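# Load six desk flasks into incubator and close it

## Task

Move each of the six flasks on the desk onto an incubator shelf. Every flask must rest flat directly on a shelf, never on top of another flask, keeping the same face upward as it had on the desk, and no part may extend beyond the shelf's front edge. The flasks already inside the incubator must also end up flat on shelves, unstacked and with their original face up. Afterwards close the glass door fully, rotate its latch to horizontal, and close the outer door fully. The task fails if any flask reaches the floor, if either door is slammed while opening or closing, or if the robot falls over or ends up tilted.

## Robot and tools

ROBOT. TidyBot++: a mobile base (0.54 m long, 0.50 m wide, 0.38 m tall) on four powered casters, carrying a single seven-joint arm with a two-finger gripper. The shoulder sits 0.12 m ahead of the base centre and 0.68 m above the floor. Arm segments: upper arm 0.42 m, forearm 0.31 m, hand 0.31 m. The arm begins folded, hand pointing down, reaching up to 0.08 m ahead of the base. Two cameras: base_camera (fixed on the base, 644x364) and wrist_camera (fisheye on the hand, 644x476, looking where the hand points).

FRAMES. Base frame: metres, origin on the floor below the base centre, x forward, y left, z up. hand_pose and target use it; the hand point is midway between the finger pads, the hand's z axis runs out along the fingers and the fingers close along its y axis. Odometry frame is the base frame as it was at the start; base_odometry gives x, y and heading (rad, left positive, -3.142 to 3.142) from wheel turns only, so slipping looks like travel and drift of a few cm builds up. base_tilt is in degrees, forward and right positive.

move. One action per call, built from base, joints, target and speeds, plus cameras and blocking.
- base: an object holding any of translate_m (forward positive, -2 to 2 m), strafe_m (left positive, -2 to 2 m), rotate_rad (counter-clockwise from above positive, -6.3 to 6.3 rad). These are offsets from where the base last reported itself, along its axes at that moment; translate_m with strafe_m gives one straight drive. A base drive gives up after 14 s.
- joints: one object for the single arm, keyed by name, each value an absolute target: joint_1_rad to joint_7_rad in radians, gripper_pos from 0 (open, gap about 85 mm) to 1 (closed). Ranges: joint_2_rad -2.249 to 2.249, joint_4_rad -2.579 to 2.579, joint_6_rad -2.099 to 2.099; joints 1, 3, 5, 7 are unbounded but go the short way round, so turn in steps below half a revolution. Tolerance for done: 0.039 rad (joints 1-4), 0.095 rad (5-7), 0.03 for the gripper. Signs: joint_1_rad positive is clockwise from above (opposite to heading); joint_2_rad 0 is upper arm vertical, positive leans forward; joint_4_rad 0 is a straight elbow, negative bends the forearm forward when joint_3_rad is 3.14; joint_6_rad negative bends the hand forward; joint_7_rad positive spins a down-pointing hand counter-clockwise, and at 1.57 the fingers open left-right.
- target: one list of seven numbers [x, y, z, qw, qx, qy, qz], an absolute hand pose in the base frame, metres then unit quaternion. Alongside it, joints may contain only gripper_pos. The solver chooses joint angles itself, may swing the elbow, may overshoot, and poses low, close and pointing forward often miss. Unreachable poses end in hand_status time_out after up to 10 s.
- speeds: caps for this call only: translate_m and strafe_m 0.05 to 0.5 m/s (name only one for a combined drive), rotate_rad 0.1 to 1.57 rad/s.
- cameras: list of base_camera, wrist_camera or all; omitted means all, [] means none.
- blocking: true (default) returns once everything is at rest; false returns after about 0.5 s while motion continues. A newer move overrides only what it names.
A move with no action just reports state and images.

OTHER TOOLS. wait: seconds 0 to 10, ends early when motions finish. stop: brakes all running motions. zoom_image: camera plus region [x0, y0, x1, y1] in pixels of its latest image, at most 504 by 504. finished_scene: scene number; the scene is judged without the robot afterwards.

RESULTS. The move line reads done or the worst status. base_status, joint_status, hand_status use moving, done, off_target (came to rest away from target, may still push), contact_stop, time_out, stopped, not_followed (a check withheld joint targets; see "joint command not followed" or "pose unreachable" with a cause), torque_fault, limit_stop_at_motor_heat. joint_positions, hand_pose (actual) and hand_target (where the commanded joints would put it) are reported; motor_effort is percent of maximum with the peak of the last action in brackets. on_its_own lists uncommanded behaviour; pictures gives image order. ARM HIT, MOTOR HOT and OVER-TEMPERATURE FAULT lines warn of trouble. A refused call, or an uncommanded stop, cancels the remaining move and wait calls in that reply.

CORRECTIONS. To fix a pose, add (wanted minus hand_pose) to your previous target; for joints, add (wanted minus reading) to the last command. While carrying something the arm sags; to keep it still, resend hand_target, never the reading. Gripper at 1 presses with 100 to 150 N per finger; off_target on the gripper means it is holding something. A hand pointing down reaches at most about 0.94 m high, only near the base. The simulation keeps running while you think.

AVOID. Dropping a flask or letting one touch the floor, setting flasks on each other, leaving any past the shelf edge or flipped. Swing doors slowly and close them gently. Do not drive or turn while the arm is caught on something above about 0.6 m, and do not reach far out or sweep sideways with a stretched arm: the robot can tip. Driving the arm into furniture causes torque faults (arm halts 10 s). Do not squeeze hard on a flask still resting on a surface, push or twist hard, or hold loads stretched out for long (motor heat).

Each tool is called after "Emit:" in YAML: its name, and indented under it one key for each argument.

## Session

Emit:
move:

Scene clock: 0.00 s.
base_odometry: x=+0.000 y=+0.000 heading=+0.000
base_tilt: forward=+0.1 right=+0.0
base_status: not commanded
joint_positions: joint_1_rad=-0.041 joint_2_rad=-0.361 joint_3_rad=+3.101 joint_4_rad=-2.553 joint_5_rad=+0.016 joint_6_rad=-0.841 joint_7_rad=+1.612 gripper_pos=+0.000
joint_status: not commanded
motor_effort: joint_1_rad=+0 joint_2_rad=-2 joint_3_rad=+0 joint_4_rad=+14 joint_5_rad=+0 joint_6_rad=+0 joint_7_rad=+0
hand_pose: x=+0.2594 y=+0.0074 z=+0.5830 quat_wxyz=(+0.012, +0.996, +0.066, +0.055) (m; base frame)
hand_target: x=+0.2582 y=+0.0073 z=+0.5823 quat_wxyz=(+0.012, +0.996, +0.066, +0.053) (m; base frame)
hand_status: not commanded
pictures: base_camera, wrist_camera

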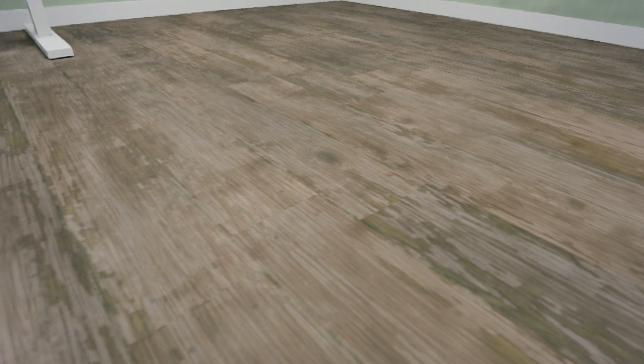

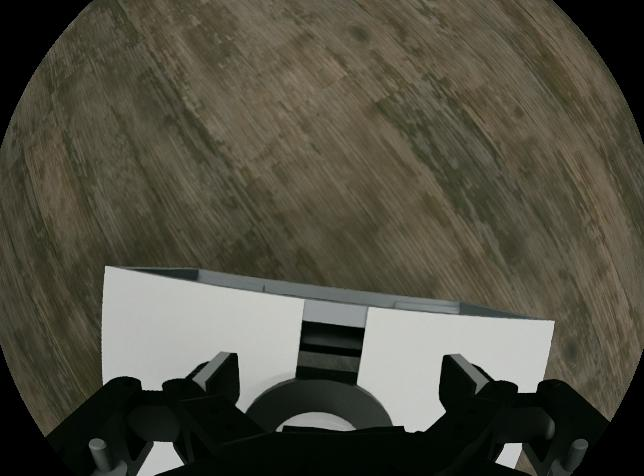

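Emit:
move:
  joints: {"joint_6_rad": 0.62}
  cameras: ["wrist_camera"]

Emit:
move:
  base: {"rotate_rad": 1.2}

Emit:
move:
  base: {"rotate_rad": 1.2}

Emit:
move:
  base: {"rotate_rad": 1.2}

Emit:
move:
  base: {"rotate_rad": 1.2}

Scene clock: 8.23 s.
move: done
base_odometry: x=+0.000 y=+0.000 heading=+0.000
base_tilt: forward=+0.1 right=+0.0
base_status: not commanded
joint_positions: joint_1_rad=-0.041 joint_2_rad=-0.361 joint_3_rad=+3.101 joint_4_rad=-2.549 joint_5_rad=+0.016 joint_6_rad=+0.573 joint_7_rad=+1.612 gripper_pos=+0.000
joint_status: all done
motor_effort: joint_1_rad=+0(0) joint_2_rad=-7(7) joint_3_rad=+0(1) joint_4_rad=+20(20) joint_5_rad=+0(1) joint_6_rad=+8(9) joint_7_rad=+1(1)
hand_pose: x=+0.5354 y=+0.0402 z=+0.8794 quat_wxyz=(-0.006, +0.720, +0.057, +0.691) (m; base frame)
hand_target: x=+0.5347 y=+0.0405 z=+0.8905 quat_wxyz=(-0.007, +0.706, +0.056, +0.706) (m; base frame)
hand_status: not commanded
pictures: wrist_camera
camera_calibration:
wrist_camera: T_world_to_cam=[[0.14764, -0.986488, 0.0710252, -0.0848218], [-0.0670917, -0.081636, -0.994401, 0.966428], [0.986763, 0.142048, -0.0782378, -0.330628], [0, 0, 0, 1]] pos_world=[0.403614, 0.0421847, 0.941174]

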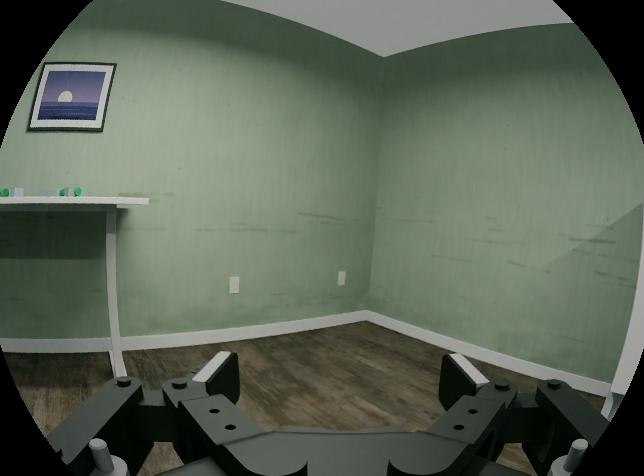

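Scene clock: 10.27 s.
move: done
base_odometry: x=+0.000 y=+0.000 heading=+1.200
base_tilt: forward=+0.1 right=+0.0
base_status: done
joint_positions: joint_1_rad=-0.041 joint_2_rad=-0.361 joint_3_rad=+3.100 joint_4_rad=-2.549 joint_5_rad=+0.016 joint_6_rad=+0.573 joint_7_rad=+1.612 gripper_pos=+0.000
joint_status: not commanded
motor_effort: joint_1_rad=+0(1) joint_2_rad=-7(8) joint_3_rad=+1(2) joint_4_rad=+20(20) joint_5_rad=+0(1) joint_6_rad=+8(9) joint_7_rad=+1(1)
hand_pose: x=+0.5354 y=+0.0404 z=+0.8796 quat_wxyz=(-0.007, +0.720, +0.057, +0.691) (m; base frame)
hand_target: x=+0.5347 y=+0.0405 z=+0.8905 quat_wxyz=(-0.007, +0.706, +0.056, +0.706) (m; base frame)
hand_status: not commanded
pictures: base_camera, wrist_camera
camera_calibration:
wrist_camera: T_world_to_cam=[[0.147921, -0.986429, 0.0712604, -0.0850601], [-0.0666427, -0.0818309, -0.994416, 0.966277], [0.986751, 0.142346, -0.0778428, -0.331021], [0, 0, 0, 1]] pos_world=[0.403613, 0.0422851, 0.941174]

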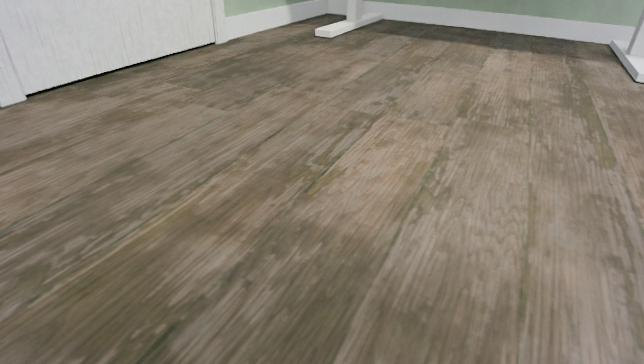

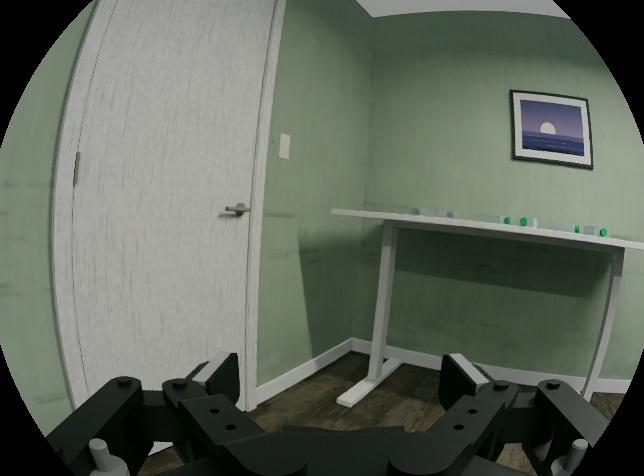

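Scene clock: 12.30 s.
move: done
base_odometry: x=+0.000 y=+0.000 heading=+2.400
base_tilt: forward=+0.1 right=+0.0
base_status: done
joint_positions: joint_1_rad=-0.041 joint_2_rad=-0.361 joint_3_rad=+3.100 joint_4_rad=-2.549 joint_5_rad=+0.016 joint_6_rad=+0.573 joint_7_rad=+1.612 gripper_pos=+0.000
joint_status: not commanded
motor_effort: joint_1_rad=+0(1) joint_2_rad=-7(8) joint_3_rad=+0(2) joint_4_rad=+19(20) joint_5_rad=+0(2) joint_6_rad=+8(9) joint_7_rad=+1(2)
hand_pose: x=+0.5354 y=+0.0405 z=+0.8796 quat_wxyz=(-0.007, +0.720, +0.057, +0.691) (m; base frame)
hand_target: x=+0.5347 y=+0.0405 z=+0.8905 quat_wxyz=(-0.007, +0.706, +0.056, +0.706) (m; base frame)
hand_status: not commanded
pictures: base_camera, wrist_camera
camera_calibration:
wrist_camera: T_world_to_cam=[[0.14811, -0.9864, 0.0712607, -0.0850309], [-0.0665265, -0.0818295, -0.994424, 0.966338], [0.986731, 0.142544, -0.0777415, -0.331023], [0, 0, 0, 1]] pos_world=[0.403512, 0.0423857, 0.941275]

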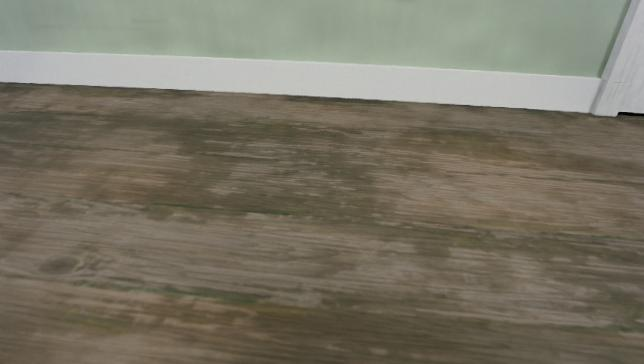

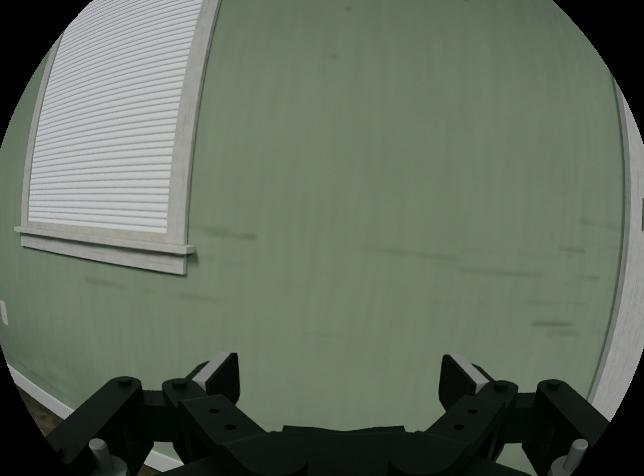

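Scene clock: 14.33 s.
move: done
base_odometry: x=+0.000 y=+0.000 heading=-2.683
base_tilt: forward=+0.1 right=+0.0
base_status: done
joint_positions: joint_1_rad=-0.041 joint_2_rad=-0.361 joint_3_rad=+3.100 joint_4_rad=-2.549 joint_5_rad=+0.016 joint_6_rad=+0.573 joint_7_rad=+1.612 gripper_pos=+0.000
joint_status: not commanded
motor_effort: joint_1_rad=+0(1) joint_2_rad=-7(8) joint_3_rad=+1(2) joint_4_rad=+19(20) joint_5_rad=+0(1) joint_6_rad=+8(9) joint_7_rad=+0(1)
hand_pose: x=+0.5354 y=+0.0405 z=+0.8796 quat_wxyz=(-0.007, +0.720, +0.057, +0.691) (m; base frame)
hand_target: x=+0.5347 y=+0.0405 z=+0.8905 quat_wxyz=(-0.007, +0.706, +0.056, +0.706) (m; base frame)
hand_status: not commanded
pictures: base_camera, wrist_camera
camera_calibration:
wrist_camera: T_world_to_cam=[[0.148306, -0.986364, 0.0713594, -0.0851051], [-0.0663979, -0.0819258, -0.994424, 0.966299], [0.98671, 0.142741, -0.0776426, -0.331129], [0, 0, 0, 1]] pos_world=[0.40351, 0.042486, 0.941275]

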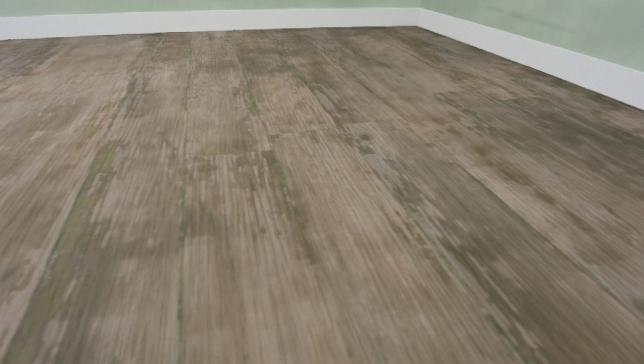

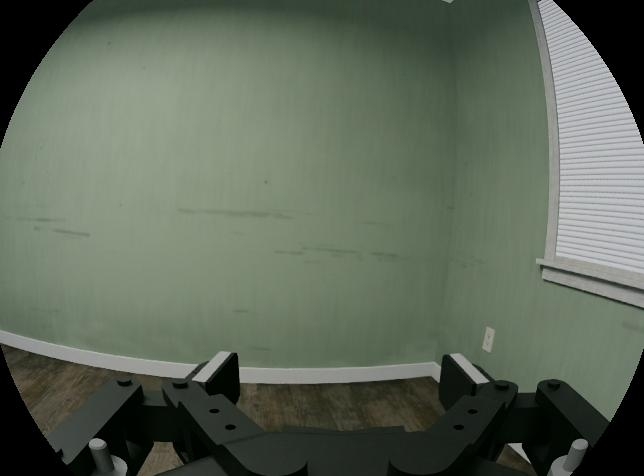

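Scene clock: 16.37 s.
move: done
base_odometry: x=+0.000 y=+0.000 heading=-1.483
base_tilt: forward=+0.1 right=+0.0
base_status: done
joint_positions: joint_1_rad=-0.041 joint_2_rad=-0.361 joint_3_rad=+3.100 joint_4_rad=-2.549 joint_5_rad=+0.016 joint_6_rad=+0.574 joint_7_rad=+1.612 gripper_pos=+0.000
joint_status: not commanded
motor_effort: joint_1_rad=+0(1) joint_2_rad=-7(8) joint_3_rad=+1(2) joint_4_rad=+20(20) joint_5_rad=+0(1) joint_6_rad=+8(9) joint_7_rad=+1(1)
hand_pose: x=+0.5354 y=+0.0406 z=+0.8796 quat_wxyz=(-0.007, +0.720, +0.057, +0.691) (m; base frame)
hand_target: x=+0.5347 y=+0.0405 z=+0.8905 quat_wxyz=(-0.007, +0.706, +0.056, +0.706) (m; base frame)
hand_status: not commanded
pictures: base_camera, wrist_camera
camera_calibration:
wrist_camera: T_world_to_cam=[[0.148509, -0.986326, 0.0714552, -0.0851795], [-0.0663677, -0.0820342, -0.994417, 0.966293], [0.986682, 0.142937, -0.077643, -0.331139], [0, 0, 0, 1]] pos_world=[0.403509, 0.0425863, 0.941274]

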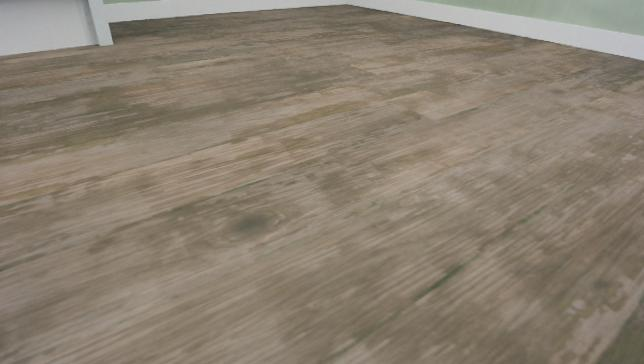

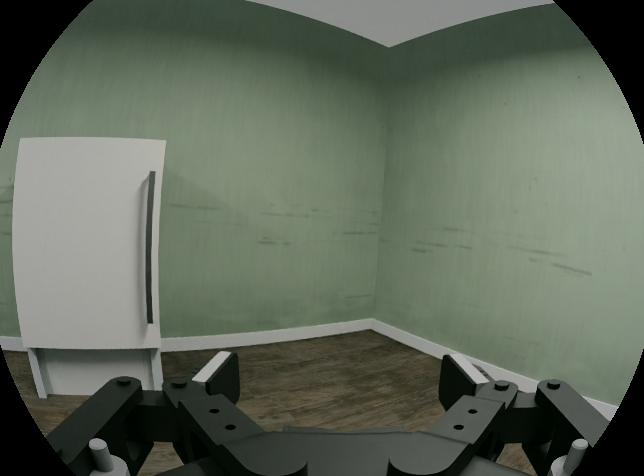

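Emit:
move:
  base: {"rotate_rad": 0.6}

Emit:
move:
  base: {"rotate_rad": 0.3}

Scene clock: 24.83 s.
move: done
base_odometry: x=+0.000 y=+0.000 heading=-0.883
base_tilt: forward=+0.1 right=+0.0
base_status: done
joint_positions: joint_1_rad=-0.041 joint_2_rad=-0.361 joint_3_rad=+3.100 joint_4_rad=-2.549 joint_5_rad=+0.016 joint_6_rad=+0.574 joint_7_rad=+1.612 gripper_pos=+0.000
joint_status: not commanded
motor_effort: joint_1_rad=+0(1) joint_2_rad=-7(8) joint_3_rad=+1(2) joint_4_rad=+20(20) joint_5_rad=-1(1) joint_6_rad=+8(9) joint_7_rad=+1(1)
hand_pose: x=+0.5354 y=+0.0407 z=+0.8797 quat_wxyz=(-0.007, +0.720, +0.057, +0.691) (m; base frame)
hand_target: x=+0.5347 y=+0.0405 z=+0.8905 quat_wxyz=(-0.007, +0.706, +0.056, +0.706) (m; base frame)
hand_status: not commanded
pictures: base_camera, wrist_camera
camera_calibration:
wrist_camera: T_world_to_cam=[[0.148594, -0.986312, 0.0714785, -0.0852361], [-0.0661595, -0.0820342, -0.994431, 0.966222], [0.986683, 0.143037, -0.0774437, -0.331331], [0, 0, 0, 1]] pos_world=[0.403509, 0.0425866, 0.941274]

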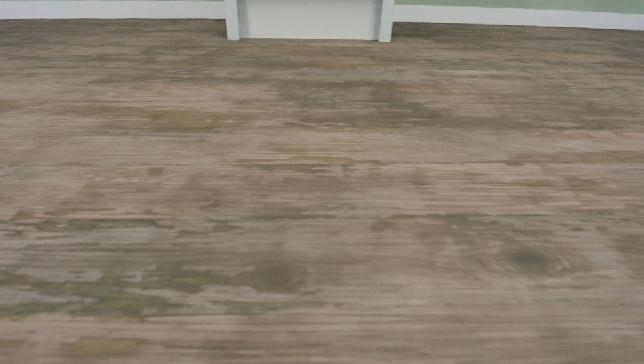

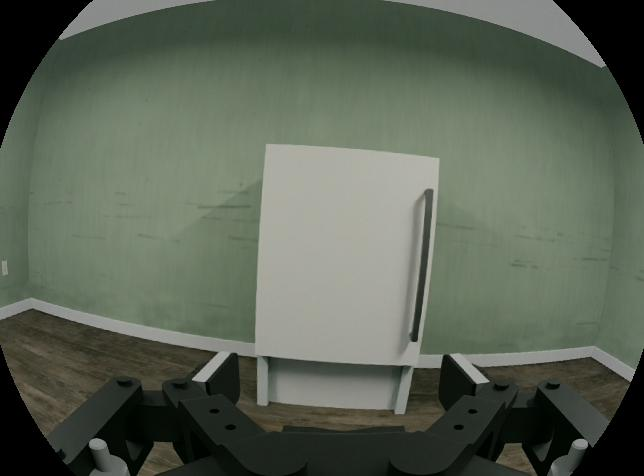

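Scene clock: 26.00 s.
move: done
base_odometry: x=+0.000 y=+0.000 heading=-0.583
base_tilt: forward=+0.1 right=+0.0
base_status: done
joint_positions: joint_1_rad=-0.041 joint_2_rad=-0.361 joint_3_rad=+3.100 joint_4_rad=-2.549 joint_5_rad=+0.016 joint_6_rad=+0.574 joint_7_rad=+1.612 gripper_pos=+0.000
joint_status: not commanded
motor_effort: joint_1_rad=+0(1) joint_2_rad=-7(8) joint_3_rad=+0(2) joint_4_rad=+20(20) joint_5_rad=+0(1) joint_6_rad=+8(9) joint_7_rad=+0(1)
hand_pose: x=+0.5354 y=+0.0408 z=+0.8797 quat_wxyz=(-0.007, +0.720, +0.057, +0.691) (m; base frame)
hand_target: x=+0.5347 y=+0.0405 z=+0.8905 quat_wxyz=(-0.007, +0.706, +0.056, +0.706) (m; base frame)
hand_status: not commanded
pictures: base_camera, wrist_camera
camera_calibration:
wrist_camera: T_world_to_cam=[[0.14871, -0.986288, 0.0715682, -0.0852697], [-0.0661455, -0.0821318, -0.994424, 0.966222], [0.986666, 0.143147, -0.0774524, -0.331334], [0, 0, 0, 1]] pos_world=[0.403508, 0.0426867, 0.941274]

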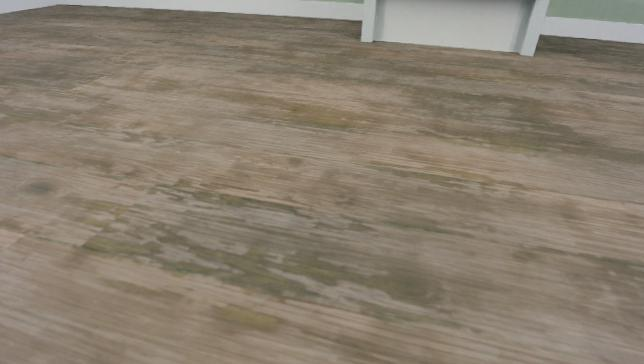

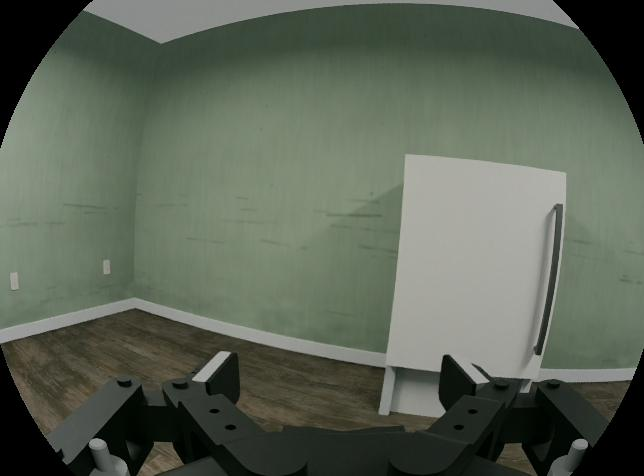

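Emit:
move:
  base: {"rotate_rad": 1.533}
  joints: {"joint_1_rad": 0, "joint_3_rad": 3.1416, "joint_5_rad": 0, "joint_7_rad": 1.571, "joint_6_rad": 0.62}

Scene clock: 54.73 s.
move: done
base_odometry: x=+0.000 y=+0.000 heading=+0.949
base_tilt: forward=+0.1 right=+0.0
base_status: done
joint_positions: joint_1_rad=-0.007 joint_2_rad=-0.361 joint_3_rad=+3.139 joint_4_rad=-2.549 joint_5_rad=+0.016 joint_6_rad=+0.574 joint_7_rad=+1.608 gripper_pos=+0.000
joint_status: all done
motor_effort: joint_1_rad=+0(2) joint_2_rad=-7(8) joint_3_rad=+0(2) joint_4_rad=+19(20) joint_5_rad=+0(1) joint_6_rad=+8(9) joint_7_rad=+0(1)
hand_pose: x=+0.5376 y=+0.0084 z=+0.8801 quat_wxyz=(+0.011, +0.722, +0.025, +0.692) (m; base frame)
hand_target: x=+0.5370 y=+0.0013 z=+0.8909 quat_wxyz=(+0.000, +0.708, +0.000, +0.706) (m; base frame)
hand_status: not commanded
pictures: base_camera, wrist_camera
camera_calibration:
wrist_camera: T_world_to_cam=[[0.0782301, -0.995479, 0.0538602, -0.0640628], [-0.0716066, -0.0594971, -0.995657, 0.967987], [0.99436, 0.0740336, -0.0759374, -0.333733], [0, 0, 0, 1]] pos_world=[0.406177, 0.0185266, 0.94189]

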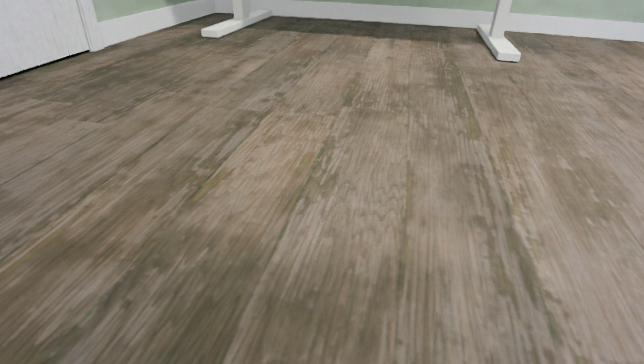

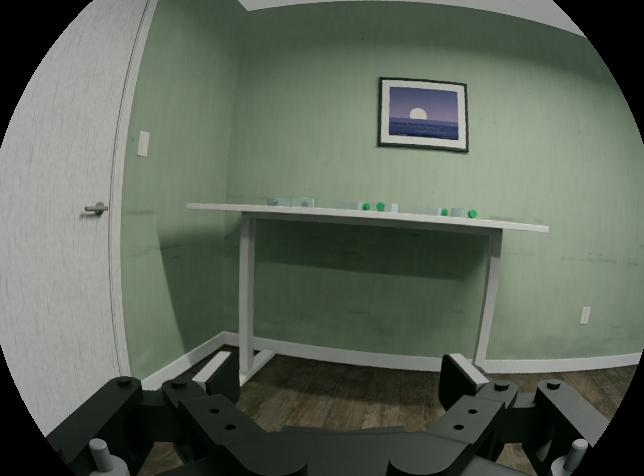

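Emit:
zoom_image:
  camera: "wrist_camera"
  region: [180, 170, 560, 250]

Scaled by 1.326.

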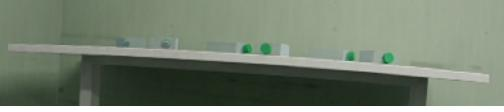

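Emit:
move:
  base: {"rotate_rad": -1.77}
  cameras: []

Emit:
move:
  base: {"translate_m": 0.7}

Scene clock: 79.83 s.
move: done
base_odometry: x=+0.000 y=+0.000 heading=-0.821
base_tilt: forward=+0.1 right=+0.0
base_status: done
joint_positions: joint_1_rad=-0.007 joint_2_rad=-0.361 joint_3_rad=+3.140 joint_4_rad=-2.549 joint_5_rad=+0.016 joint_6_rad=+0.574 joint_7_rad=+1.608 gripper_pos=+0.000
joint_status: not commanded
motor_effort: joint_1_rad=+0(1) joint_2_rad=-8(9) joint_3_rad=+1(2) joint_4_rad=+20(20) joint_5_rad=+0(1) joint_6_rad=+9(9) joint_7_rad=+1(1)
hand_pose: x=+0.5376 y=+0.0077 z=+0.8801 quat_wxyz=(+0.012, +0.722, +0.025, +0.692) (m; base frame)
hand_target: x=+0.5370 y=+0.0013 z=+0.8909 quat_wxyz=(+0.000, +0.708, +0.000, +0.706) (m; base frame)
hand_status: not commanded
pictures: none
No camera images: "cameras" was empty.

Scene clock: 82.27 s.
move: done
base_odometry: x=+0.477 y=-0.512 heading=-0.821
base_tilt: forward=+0.1 right=+0.0
base_status: done
joint_positions: joint_1_rad=-0.007 joint_2_rad=-0.356 joint_3_rad=+3.140 joint_4_rad=-2.549 joint_5_rad=+0.016 joint_6_rad=+0.576 joint_7_rad=+1.608 gripper_pos=+0.000
joint_status: not commanded
motor_effort: joint_1_rad=+0(1) joint_2_rad=-7(10) joint_3_rad=+0(1) joint_4_rad=+20(21) joint_5_rad=+0(1) joint_6_rad=+8(9) joint_7_rad=+1(2)
hand_pose: x=+0.5387 y=+0.0078 z=+0.8787 quat_wxyz=(+0.012, +0.723, +0.025, +0.691) (m; base frame)
hand_target: x=+0.5370 y=+0.0013 z=+0.8909 quat_wxyz=(+0.000, +0.708, +0.000, +0.706) (m; base frame)
hand_status: not commanded
pictures: base_camera, wrist_camera
camera_calibration:
wrist_camera: T_world_to_cam=[[0.0771529, -0.995598, 0.0532251, -0.063567], [-0.0745036, -0.0589921, -0.995474, 0.967949], [0.994232, 0.0728382, -0.078727, -0.332376], [0, 0, 0, 1]] pos_world=[0.407479, 0.0180238, 0.940784]

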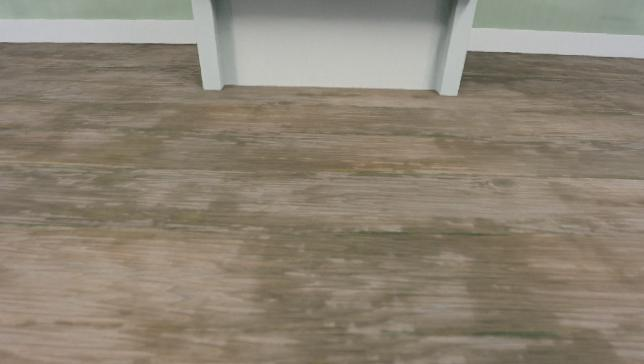

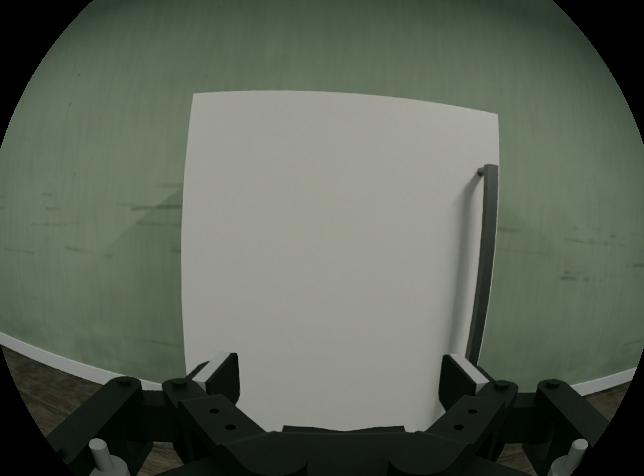

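Emit:
move:
  joints: {"joint_1_rad": 0.007, "joint_2_rad": 0.2, "joint_4_rad": -2.4, "joint_6_rad": 1.07, "joint_5_rad": -0.016, "joint_7_rad": 1.535}
  base: {"strafe_m": -0.27, "translate_m": 0.2}
  speeds: {"strafe_m": 0.25}

Scene clock: 122.43 s.
move: done
base_odometry: x=+0.416 y=-0.843 heading=-0.821
base_tilt: forward=+0.1 right=+0.0
base_status: done
joint_positions: joint_1_rad=-0.005 joint_2_rad=+0.198 joint_3_rad=+3.140 joint_4_rad=-2.407 joint_5_rad=+0.016 joint_6_rad=+1.021 joint_7_rad=+1.603 gripper_pos=+0.000
joint_status: all done
motor_effort: joint_1_rad=+0(2) joint_2_rad=-22(25) joint_3_rad=+0(2) joint_4_rad=+14(21) joint_5_rad=+0(1) joint_6_rad=+8(10) joint_7_rad=+1(2)
hand_pose: x=+0.6738 y=+0.0090 z=+0.8202 quat_wxyz=(+0.007, +0.711, +0.021, +0.703) (m; base frame)
hand_target: x=+0.6756 y=-0.0069 z=+0.8375 quat_wxyz=(-0.008, +0.692, -0.023, +0.721) (m; base frame)
hand_status: not commanded
pictures: base_camera, wrist_camera
camera_calibration:
wrist_camera: T_world_to_cam=[[0.0778077, -0.996007, 0.0437746, -0.0623101], [-0.0412976, -0.0470899, -0.998037, 0.899525], [0.996113, 0.0758471, -0.0447966, -0.500487], [0, 0, 0, 1]] pos_world=[0.540538, 0.0182577, 0.878067]

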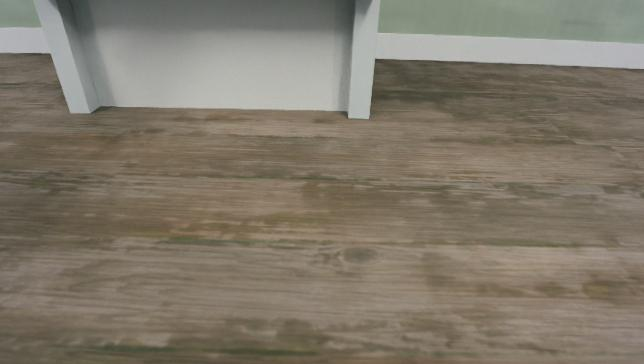

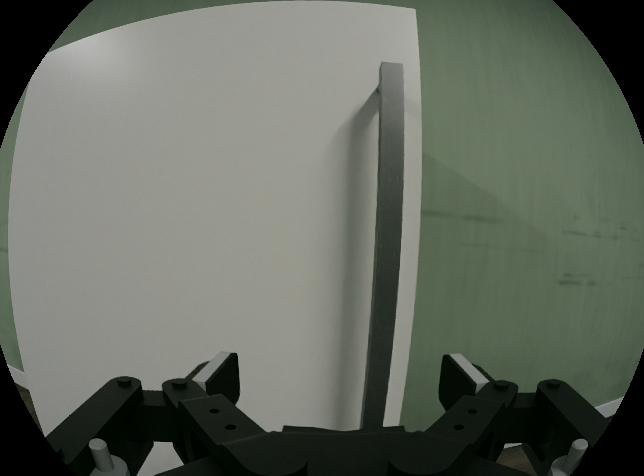

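Emit:
move:
  base: {"strafe_m": -0.045, "translate_m": 0.12}
  speeds: {"translate_m": 0.2}

Scene clock: 156.93 s.
move: done
base_odometry: x=+0.465 y=-0.962 heading=-0.821
base_tilt: forward=+0.1 right=+0.0
base_status: done
joint_positions: joint_1_rad=-0.005 joint_2_rad=+0.200 joint_3_rad=+3.140 joint_4_rad=-2.404 joint_5_rad=+0.016 joint_6_rad=+1.024 joint_7_rad=+1.603 gripper_pos=+0.000
joint_status: not commanded
motor_effort: joint_1_rad=+0(2) joint_2_rad=-22(25) joint_3_rad=+0(1) joint_4_rad=+14(15) joint_5_rad=+0(1) joint_6_rad=+8(9) joint_7_rad=+0(1)
hand_pose: x=+0.6748 y=+0.0090 z=+0.8214 quat_wxyz=(+0.007, +0.710, +0.021, +0.704) (m; base frame)
hand_target: x=+0.6756 y=-0.0069 z=+0.8375 quat_wxyz=(-0.008, +0.692, -0.023, +0.721) (m; base frame)
hand_status: not commanded
pictures: base_camera, wrist_camera
camera_calibration:
wrist_camera: T_world_to_cam=[[0.0777381, -0.996004, 0.0439617, -0.0625305], [-0.037595, -0.0469923, -0.998188, 0.898396], [0.996265, 0.0759445, -0.0410978, -0.504594], [0, 0, 0, 1]] pos_world=[0.541345, 0.0182582, 0.878779]

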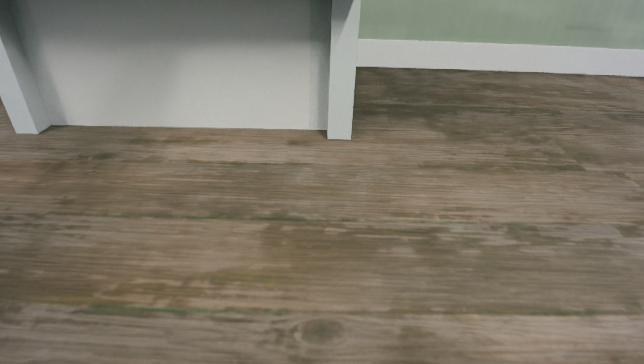

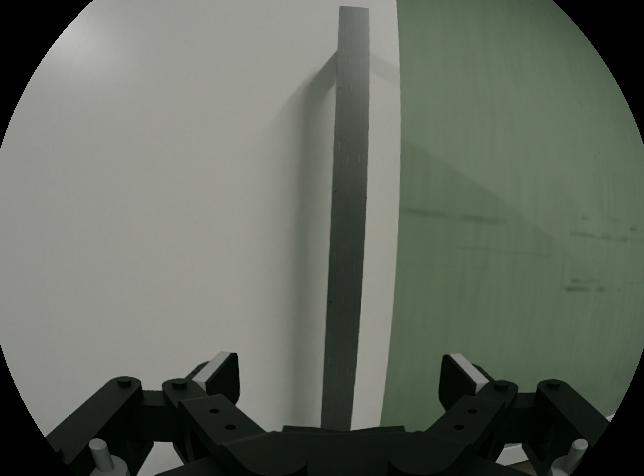

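Emit:
move:
  base: {"translate_m": 0.08}
  speeds: {"translate_m": 0.15}
  cameras: ["wrist_camera"]

Scene clock: 165.43 s.
move: done
base_odometry: x=+0.520 y=-1.020 heading=-0.821
base_tilt: forward=+0.1 right=+0.0
base_status: done
joint_positions: joint_1_rad=-0.005 joint_2_rad=+0.203 joint_3_rad=+3.140 joint_4_rad=-2.400 joint_5_rad=+0.016 joint_6_rad=+1.025 joint_7_rad=+1.603 gripper_pos=+0.000
joint_status: not commanded
motor_effort: joint_1_rad=+0(1) joint_2_rad=-23(25) joint_3_rad=+0(1) joint_4_rad=+14(16) joint_5_rad=-1(1) joint_6_rad=+8(9) joint_7_rad=+1(1)
hand_pose: x=+0.6762 y=+0.0091 z=+0.8218 quat_wxyz=(+0.007, +0.709, +0.021, +0.705) (m; base frame)
hand_target: x=+0.6756 y=-0.0069 z=+0.8375 quat_wxyz=(-0.008, +0.692, -0.023, +0.721) (m; base frame)
hand_status: not commanded
pictures: wrist_camera
camera_calibration:
wrist_camera: T_world_to_cam=[[0.0776578, -0.996009, 0.0439982, -0.0626291], [-0.0358984, -0.0468964, -0.998254, 0.897787], [0.996334, 0.0759428, -0.039397, -0.507416], [0, 0, 0, 1]] pos_world=[0.542649, 0.0182584, 0.878985]

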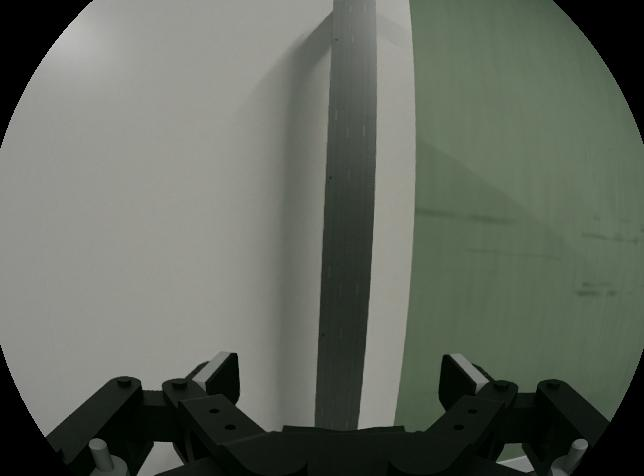

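Emit:
move:
  base: {"translate_m": 0.078}
  speeds: {"translate_m": 0.1}
  cameras: ["wrist_camera"]

Scene clock: 170.80 s.
move: done
base_odometry: x=+0.573 y=-1.078 heading=-0.821
base_tilt: forward=+0.1 right=+0.0
base_status: done
joint_positions: joint_1_rad=-0.005 joint_2_rad=+0.202 joint_3_rad=+3.140 joint_4_rad=-2.399 joint_5_rad=+0.016 joint_6_rad=+1.025 joint_7_rad=+1.602 gripper_pos=+0.000
joint_status: not commanded
motor_effort: joint_1_rad=+0(1) joint_2_rad=-23(25) joint_3_rad=+0(1) joint_4_rad=+14(16) joint_5_rad=+0(1) joint_6_rad=+8(9) joint_7_rad=+0(1)
hand_pose: x=+0.6764 y=+0.0091 z=+0.8227 quat_wxyz=(+0.007, +0.709, +0.021, +0.705) (m; base frame)
hand_target: x=+0.6756 y=-0.0069 z=+0.8375 quat_wxyz=(-0.008, +0.692, -0.023, +0.721) (m; base frame)
hand_status: not commanded
pictures: wrist_camera
camera_calibration:
wrist_camera: T_world_to_cam=[[0.0775784, -0.996013, 0.0440312, -0.0626494], [-0.0341059, -0.0467897, -0.998322, 0.897481], [0.996403, 0.0759465, -0.0375998, -0.509114], [0, 0, 0, 1]] pos_world=[0.542752, 0.0182586, 0.879591]

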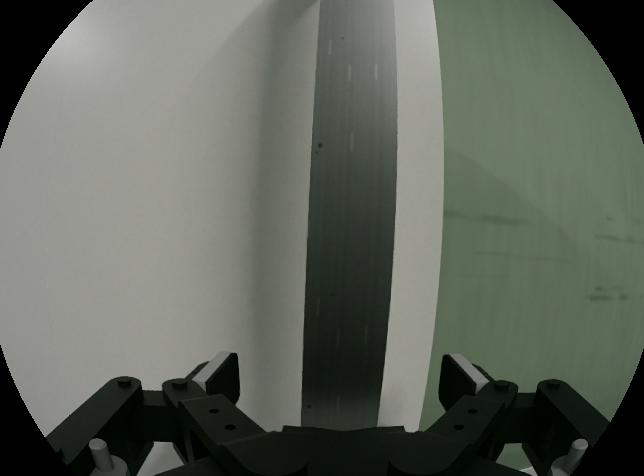

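Emit:
move:
  joints: {"gripper_pos": 0.5}
  cameras: ["wrist_camera"]

Scene clock: 175.30 s.
move: done
base_odometry: x=+0.573 y=-1.078 heading=-0.821
base_tilt: forward=+0.1 right=+0.0
base_status: not commanded
joint_positions: joint_1_rad=-0.005 joint_2_rad=+0.202 joint_3_rad=+3.140 joint_4_rad=-2.399 joint_5_rad=+0.016 joint_6_rad=+1.026 joint_7_rad=+1.602 gripper_pos=+0.500
joint_status: all done
motor_effort: joint_1_rad=+0(0) joint_2_rad=-23(23) joint_3_rad=-1(1) joint_4_rad=+15(15) joint_5_rad=+0(1) joint_6_rad=+9(9) joint_7_rad=+0(1)
hand_pose: x=+0.6764 y=+0.0091 z=+0.8227 quat_wxyz=(+0.007, +0.709, +0.021, +0.705) (m; base frame)
hand_target: x=+0.6756 y=-0.0069 z=+0.8375 quat_wxyz=(-0.008, +0.692, -0.023, +0.721) (m; base frame)
hand_status: not commanded
pictures: wrist_camera
camera_calibration:
wrist_camera: T_world_to_cam=[[0.0775785, -0.996013, 0.0440366, -0.0626543], [-0.0341056, -0.0467951, -0.998322, 0.897481], [0.996403, 0.0759465, -0.0375999, -0.509114], [0, 0, 0, 1]] pos_world=[0.542752, 0.0182586, 0.879591]

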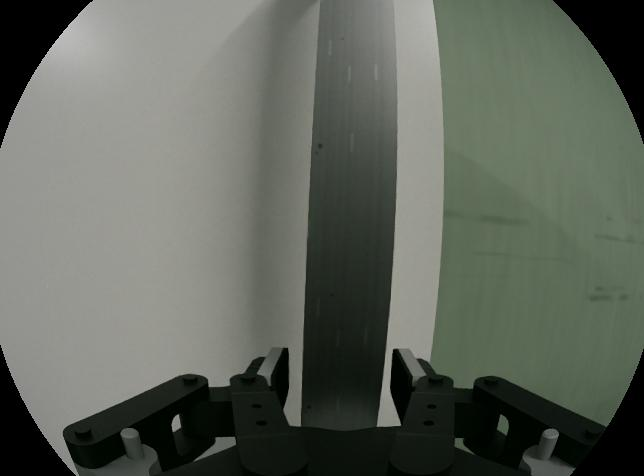

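Emit:
move:
  joints: {"gripper_pos": 0.8}
  cameras: ["wrist_camera"]

Scene clock: 178.27 s.
move: off_target
base_odometry: x=+0.573 y=-1.078 heading=-0.821
base_tilt: forward=+0.1 right=+0.0
base_status: not commanded
joint_positions: joint_1_rad=-0.005 joint_2_rad=+0.202 joint_3_rad=+3.138 joint_4_rad=-2.400 joint_5_rad=+0.016 joint_6_rad=+1.026 joint_7_rad=+1.594 gripper_pos=+0.740
joint_status: gripper_pos off_target (ended at +0.740, target +0.800)
motor_effort: joint_1_rad=+0(5) joint_2_rad=-23(23) joint_3_rad=+1(4) joint_4_rad=+15(18) joint_5_rad=-1(4) joint_6_rad=+9(9) joint_7_rad=+1(3)
hand_pose: x=+0.6761 y=+0.0100 z=+0.8226 quat_wxyz=(+0.003, +0.709, +0.018, +0.705) (m; base frame)
hand_target: x=+0.6756 y=-0.0069 z=+0.8375 quat_wxyz=(-0.008, +0.692, -0.023, +0.721) (m; base frame)
hand_status: not commanded
pictures: wrist_camera
camera_calibration:
wrist_camera: T_world_to_cam=[[0.0792447, -0.996252, 0.0346795, -0.0550774], [-0.0343398, -0.0374964, -0.998707, 0.897834], [0.996264, 0.0779513, -0.0371825, -0.509147], [0, 0, 0, 1]] pos_world=[0.542441, 0.0184833, 0.879652]

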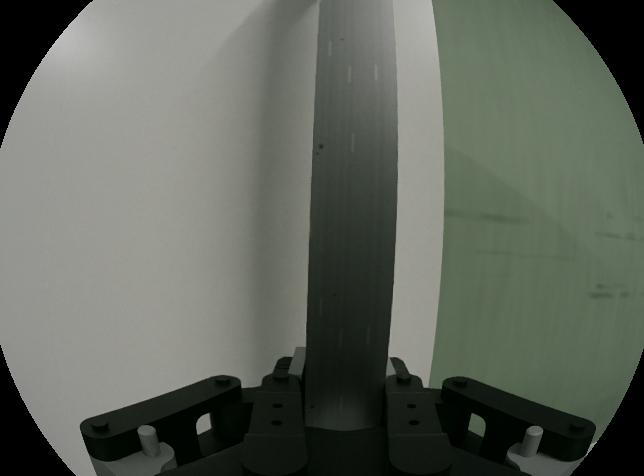

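Emit:
move:
  base: {"translate_m": -0.0321, "strafe_m": 0.0378, "rotate_rad": -0.05}
  speeds: {"translate_m": 0.1, "rotate_rad": 0.1}

Scene clock: 190.37 s.
move: done
base_odometry: x=+0.579 y=-1.028 heading=-0.871
base_tilt: forward=+0.1 right=+0.0
base_status: done
joint_positions: joint_1_rad=-0.002 joint_2_rad=+0.202 joint_3_rad=+3.136 joint_4_rad=-2.404 joint_5_rad=+0.014 joint_6_rad=+1.031 joint_7_rad=+1.586 gripper_pos=+0.740
joint_status: not commanded
motor_effort: joint_1_rad=+1(6) joint_2_rad=-25(34) joint_3_rad=+1(6) joint_4_rad=+15(19) joint_5_rad=+0(5) joint_6_rad=+10(11) joint_7_rad=+1(3)
hand_pose: x=+0.6751 y=+0.0092 z=+0.8224 quat_wxyz=(+0.001, +0.708, +0.015, +0.706) (m; base frame)
hand_target: x=+0.6756 y=-0.0069 z=+0.8375 quat_wxyz=(-0.008, +0.692, -0.023, +0.721) (m; base frame)
hand_status: not commanded
pictures: base_camera, wrist_camera
camera_calibration:
wrist_camera: T_world_to_cam=[[0.0771958, -0.996675, 0.0260594, -0.047368], [-0.0331757, -0.0286907, -0.999038, 0.896926], [0.996464, 0.076257, -0.0352802, -0.509746], [0, 0, 0, 1]] pos_world=[0.541357, 0.0173946, 0.879313]

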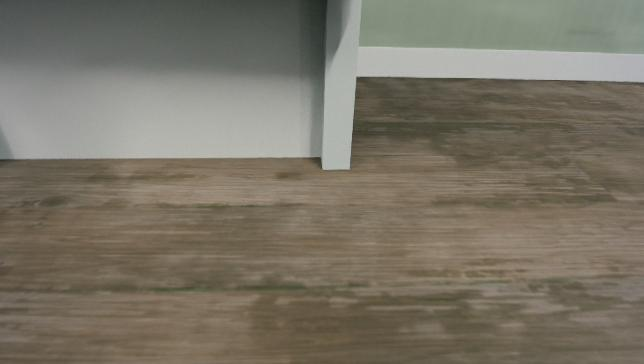

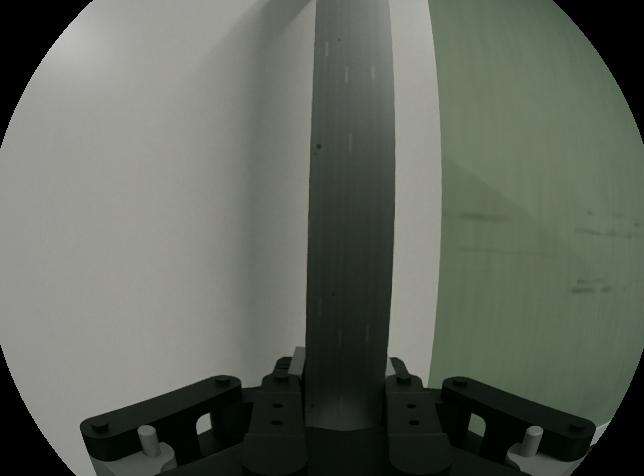

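Emit:
move:
  base: {"translate_m": -0.062, "strafe_m": 0.077, "rotate_rad": -0.1}
  speeds: {"translate_m": 0.1, "rotate_rad": 0.1}
  cameras: ["wrist_camera"]

Emit:
move:
  base: {"translate_m": -0.062, "strafe_m": 0.077, "rotate_rad": -0.1}
  speeds: {"translate_m": 0.1, "rotate_rad": 0.1}
  cameras: ["wrist_camera"]

Scene clock: 197.07 s.
move: done
base_odometry: x=+0.598 y=-0.931 heading=-0.972
base_tilt: forward=+0.1 right=+0.0
base_status: done
joint_positions: joint_1_rad=+0.000 joint_2_rad=+0.205 joint_3_rad=+3.137 joint_4_rad=-2.400 joint_5_rad=+0.013 joint_6_rad=+1.031 joint_7_rad=+1.586 gripper_pos=+0.740
joint_status: not commanded
motor_effort: joint_1_rad=+0(6) joint_2_rad=-24(27) joint_3_rad=-1(6) joint_4_rad=+15(17) joint_5_rad=-1(5) joint_6_rad=+9(11) joint_7_rad=+0(1)
hand_pose: x=+0.6765 y=+0.0073 z=+0.8224 quat_wxyz=(+0.002, +0.708, +0.013, +0.706) (m; base frame)
hand_target: x=+0.6756 y=-0.0069 z=+0.8375 quat_wxyz=(-0.008, +0.692, -0.023, +0.721) (m; base frame)
hand_status: not commanded
pictures: wrist_camera
camera_calibration:
wrist_camera: T_world_to_cam=[[0.0732839, -0.996971, 0.026035, -0.046634], [-0.0326911, -0.0284926, -0.999059, 0.896591], [0.996775, 0.0723639, -0.0346802, -0.511706], [0, 0, 0, 1]] pos_world=[0.542784, 0.0160824, 0.879216]

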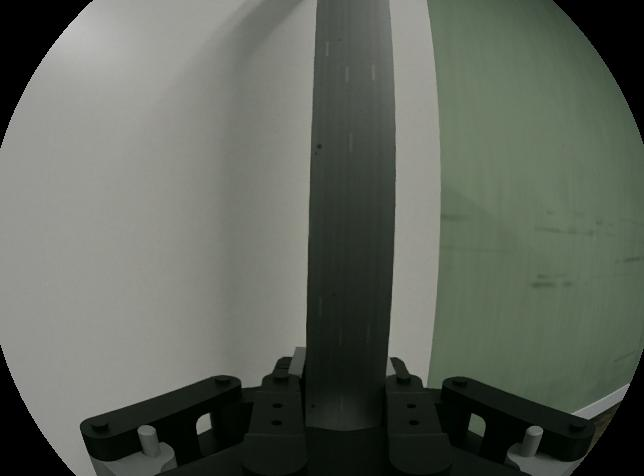

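Scene clock: 198.63 s.
move: done
base_odometry: x=+0.626 y=-0.836 heading=-1.072
base_tilt: forward=+0.1 right=+0.0
base_status: done
joint_positions: joint_1_rad=+0.002 joint_2_rad=+0.206 joint_3_rad=+3.139 joint_4_rad=-2.400 joint_5_rad=+0.013 joint_6_rad=+1.032 joint_7_rad=+1.586 gripper_pos=+0.740
joint_status: not commanded
motor_effort: joint_1_rad=-1(6) joint_2_rad=-24(26) joint_3_rad=-1(5) joint_4_rad=+15(18) joint_5_rad=+0(5) joint_6_rad=+8(11) joint_7_rad=+0(2)
hand_pose: x=+0.6767 y=+0.0052 z=+0.8224 quat_wxyz=(+0.003, +0.708, +0.012, +0.706) (m; base frame)
hand_target: x=+0.6756 y=-0.0069 z=+0.8375 quat_wxyz=(-0.008, +0.692, -0.023, +0.721) (m; base frame)
hand_status: not commanded
pictures: wrist_camera
camera_calibration:
wrist_camera: T_world_to_cam=[[0.0691846, -0.997263, 0.0260799, -0.0460683], [-0.0326063, -0.0283891, -0.999065, 0.89651], [0.997071, 0.0682695, -0.0344812, -0.512092], [0, 0, 0, 1]] pos_world=[0.543011, 0.0144692, 0.879216]

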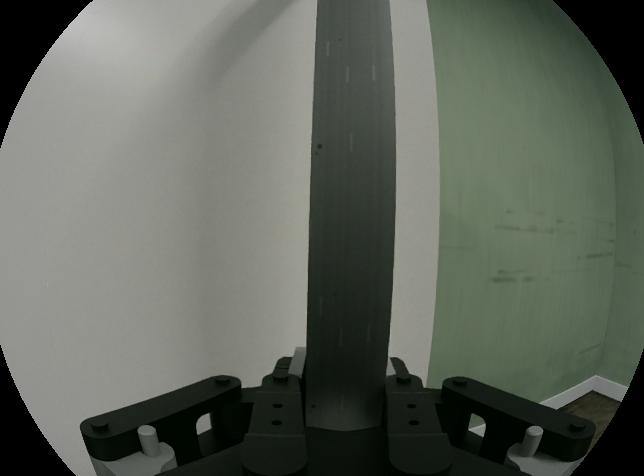

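Emit:
move:
  base: {"translate_m": -0.1164, "strafe_m": 0.1602, "rotate_rad": -0.2}
  speeds: {"translate_m": 0.12, "rotate_rad": 0.12}
  cameras: ["wrist_camera"]

Emit:
move:
  base: {"translate_m": -0.1164, "strafe_m": 0.1602, "rotate_rad": -0.2}
  speeds: {"translate_m": 0.12, "rotate_rad": 0.12}
  cameras: ["wrist_camera"]

Scene clock: 208.03 s.
move: done
base_odometry: x=+0.712 y=-0.657 heading=-1.273
base_tilt: forward=+0.1 right=+0.0
base_status: done
joint_positions: joint_1_rad=+0.007 joint_2_rad=+0.203 joint_3_rad=+3.141 joint_4_rad=-2.403 joint_5_rad=+0.010 joint_6_rad=+1.032 joint_7_rad=+1.586 gripper_pos=+0.740
joint_status: not commanded
motor_effort: joint_1_rad=-2(6) joint_2_rad=-24(26) joint_3_rad=-2(5) joint_4_rad=+16(19) joint_5_rad=-1(5) joint_6_rad=+9(11) joint_7_rad=+2(3)
hand_pose: x=+0.6756 y=+0.0003 z=+0.8223 quat_wxyz=(+0.007, +0.708, +0.008, +0.706) (m; base frame)
hand_target: x=+0.6756 y=-0.0069 z=+0.8375 quat_wxyz=(-0.008, +0.692, -0.023, +0.721) (m; base frame)
hand_status: not commanded
pictures: wrist_camera
camera_calibration:
wrist_camera: T_world_to_cam=[[0.0595732, -0.997909, 0.025063, -0.0434061], [-0.0334129, -0.027087, -0.999075, 0.896812], [0.997665, 0.0586807, -0.0349567, -0.510615], [0, 0, 0, 1]] pos_world=[0.541973, 0.0109398, 0.879221]

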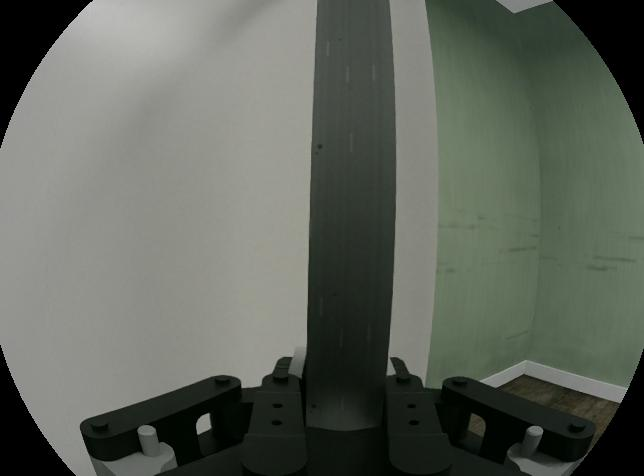

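Scene clock: 210.30 s.
move: done
base_odometry: x=+0.831 y=-0.499 heading=-1.473
base_tilt: forward=+0.1 right=+0.0
base_status: done
joint_positions: joint_1_rad=+0.012 joint_2_rad=+0.200 joint_3_rad=+3.144 joint_4_rad=-2.407 joint_5_rad=+0.007 joint_6_rad=+1.032 joint_7_rad=+1.585 gripper_pos=+0.740
joint_status: not commanded
motor_effort: joint_1_rad=-3(6) joint_2_rad=-22(26) joint_3_rad=-2(6) joint_4_rad=+17(20) joint_5_rad=+0(7) joint_6_rad=+9(11) joint_7_rad=+2(3)
hand_pose: x=+0.6741 y=-0.0046 z=+0.8223 quat_wxyz=(+0.009, +0.709, +0.004, +0.706) (m; base frame)
hand_target: x=+0.6756 y=-0.0069 z=+0.8375 quat_wxyz=(-0.008, +0.692, -0.023, +0.721) (m; base frame)
hand_status: not commanded
pictures: wrist_camera
camera_calibration:
wrist_camera: T_world_to_cam=[[0.0495212, -0.998506, 0.0230826, -0.0398707], [-0.0340341, -0.0247846, -0.999113, 0.897132], [0.998193, 0.0486917, -0.0352106, -0.509051], [0, 0, 0, 1]] pos_world=[0.540638, 0.0072104, 0.879332]

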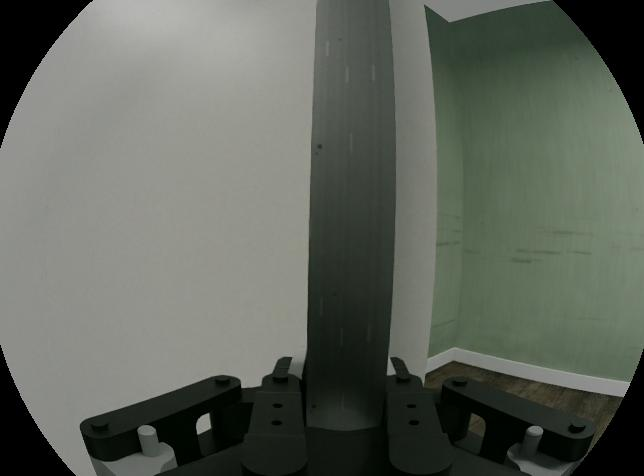

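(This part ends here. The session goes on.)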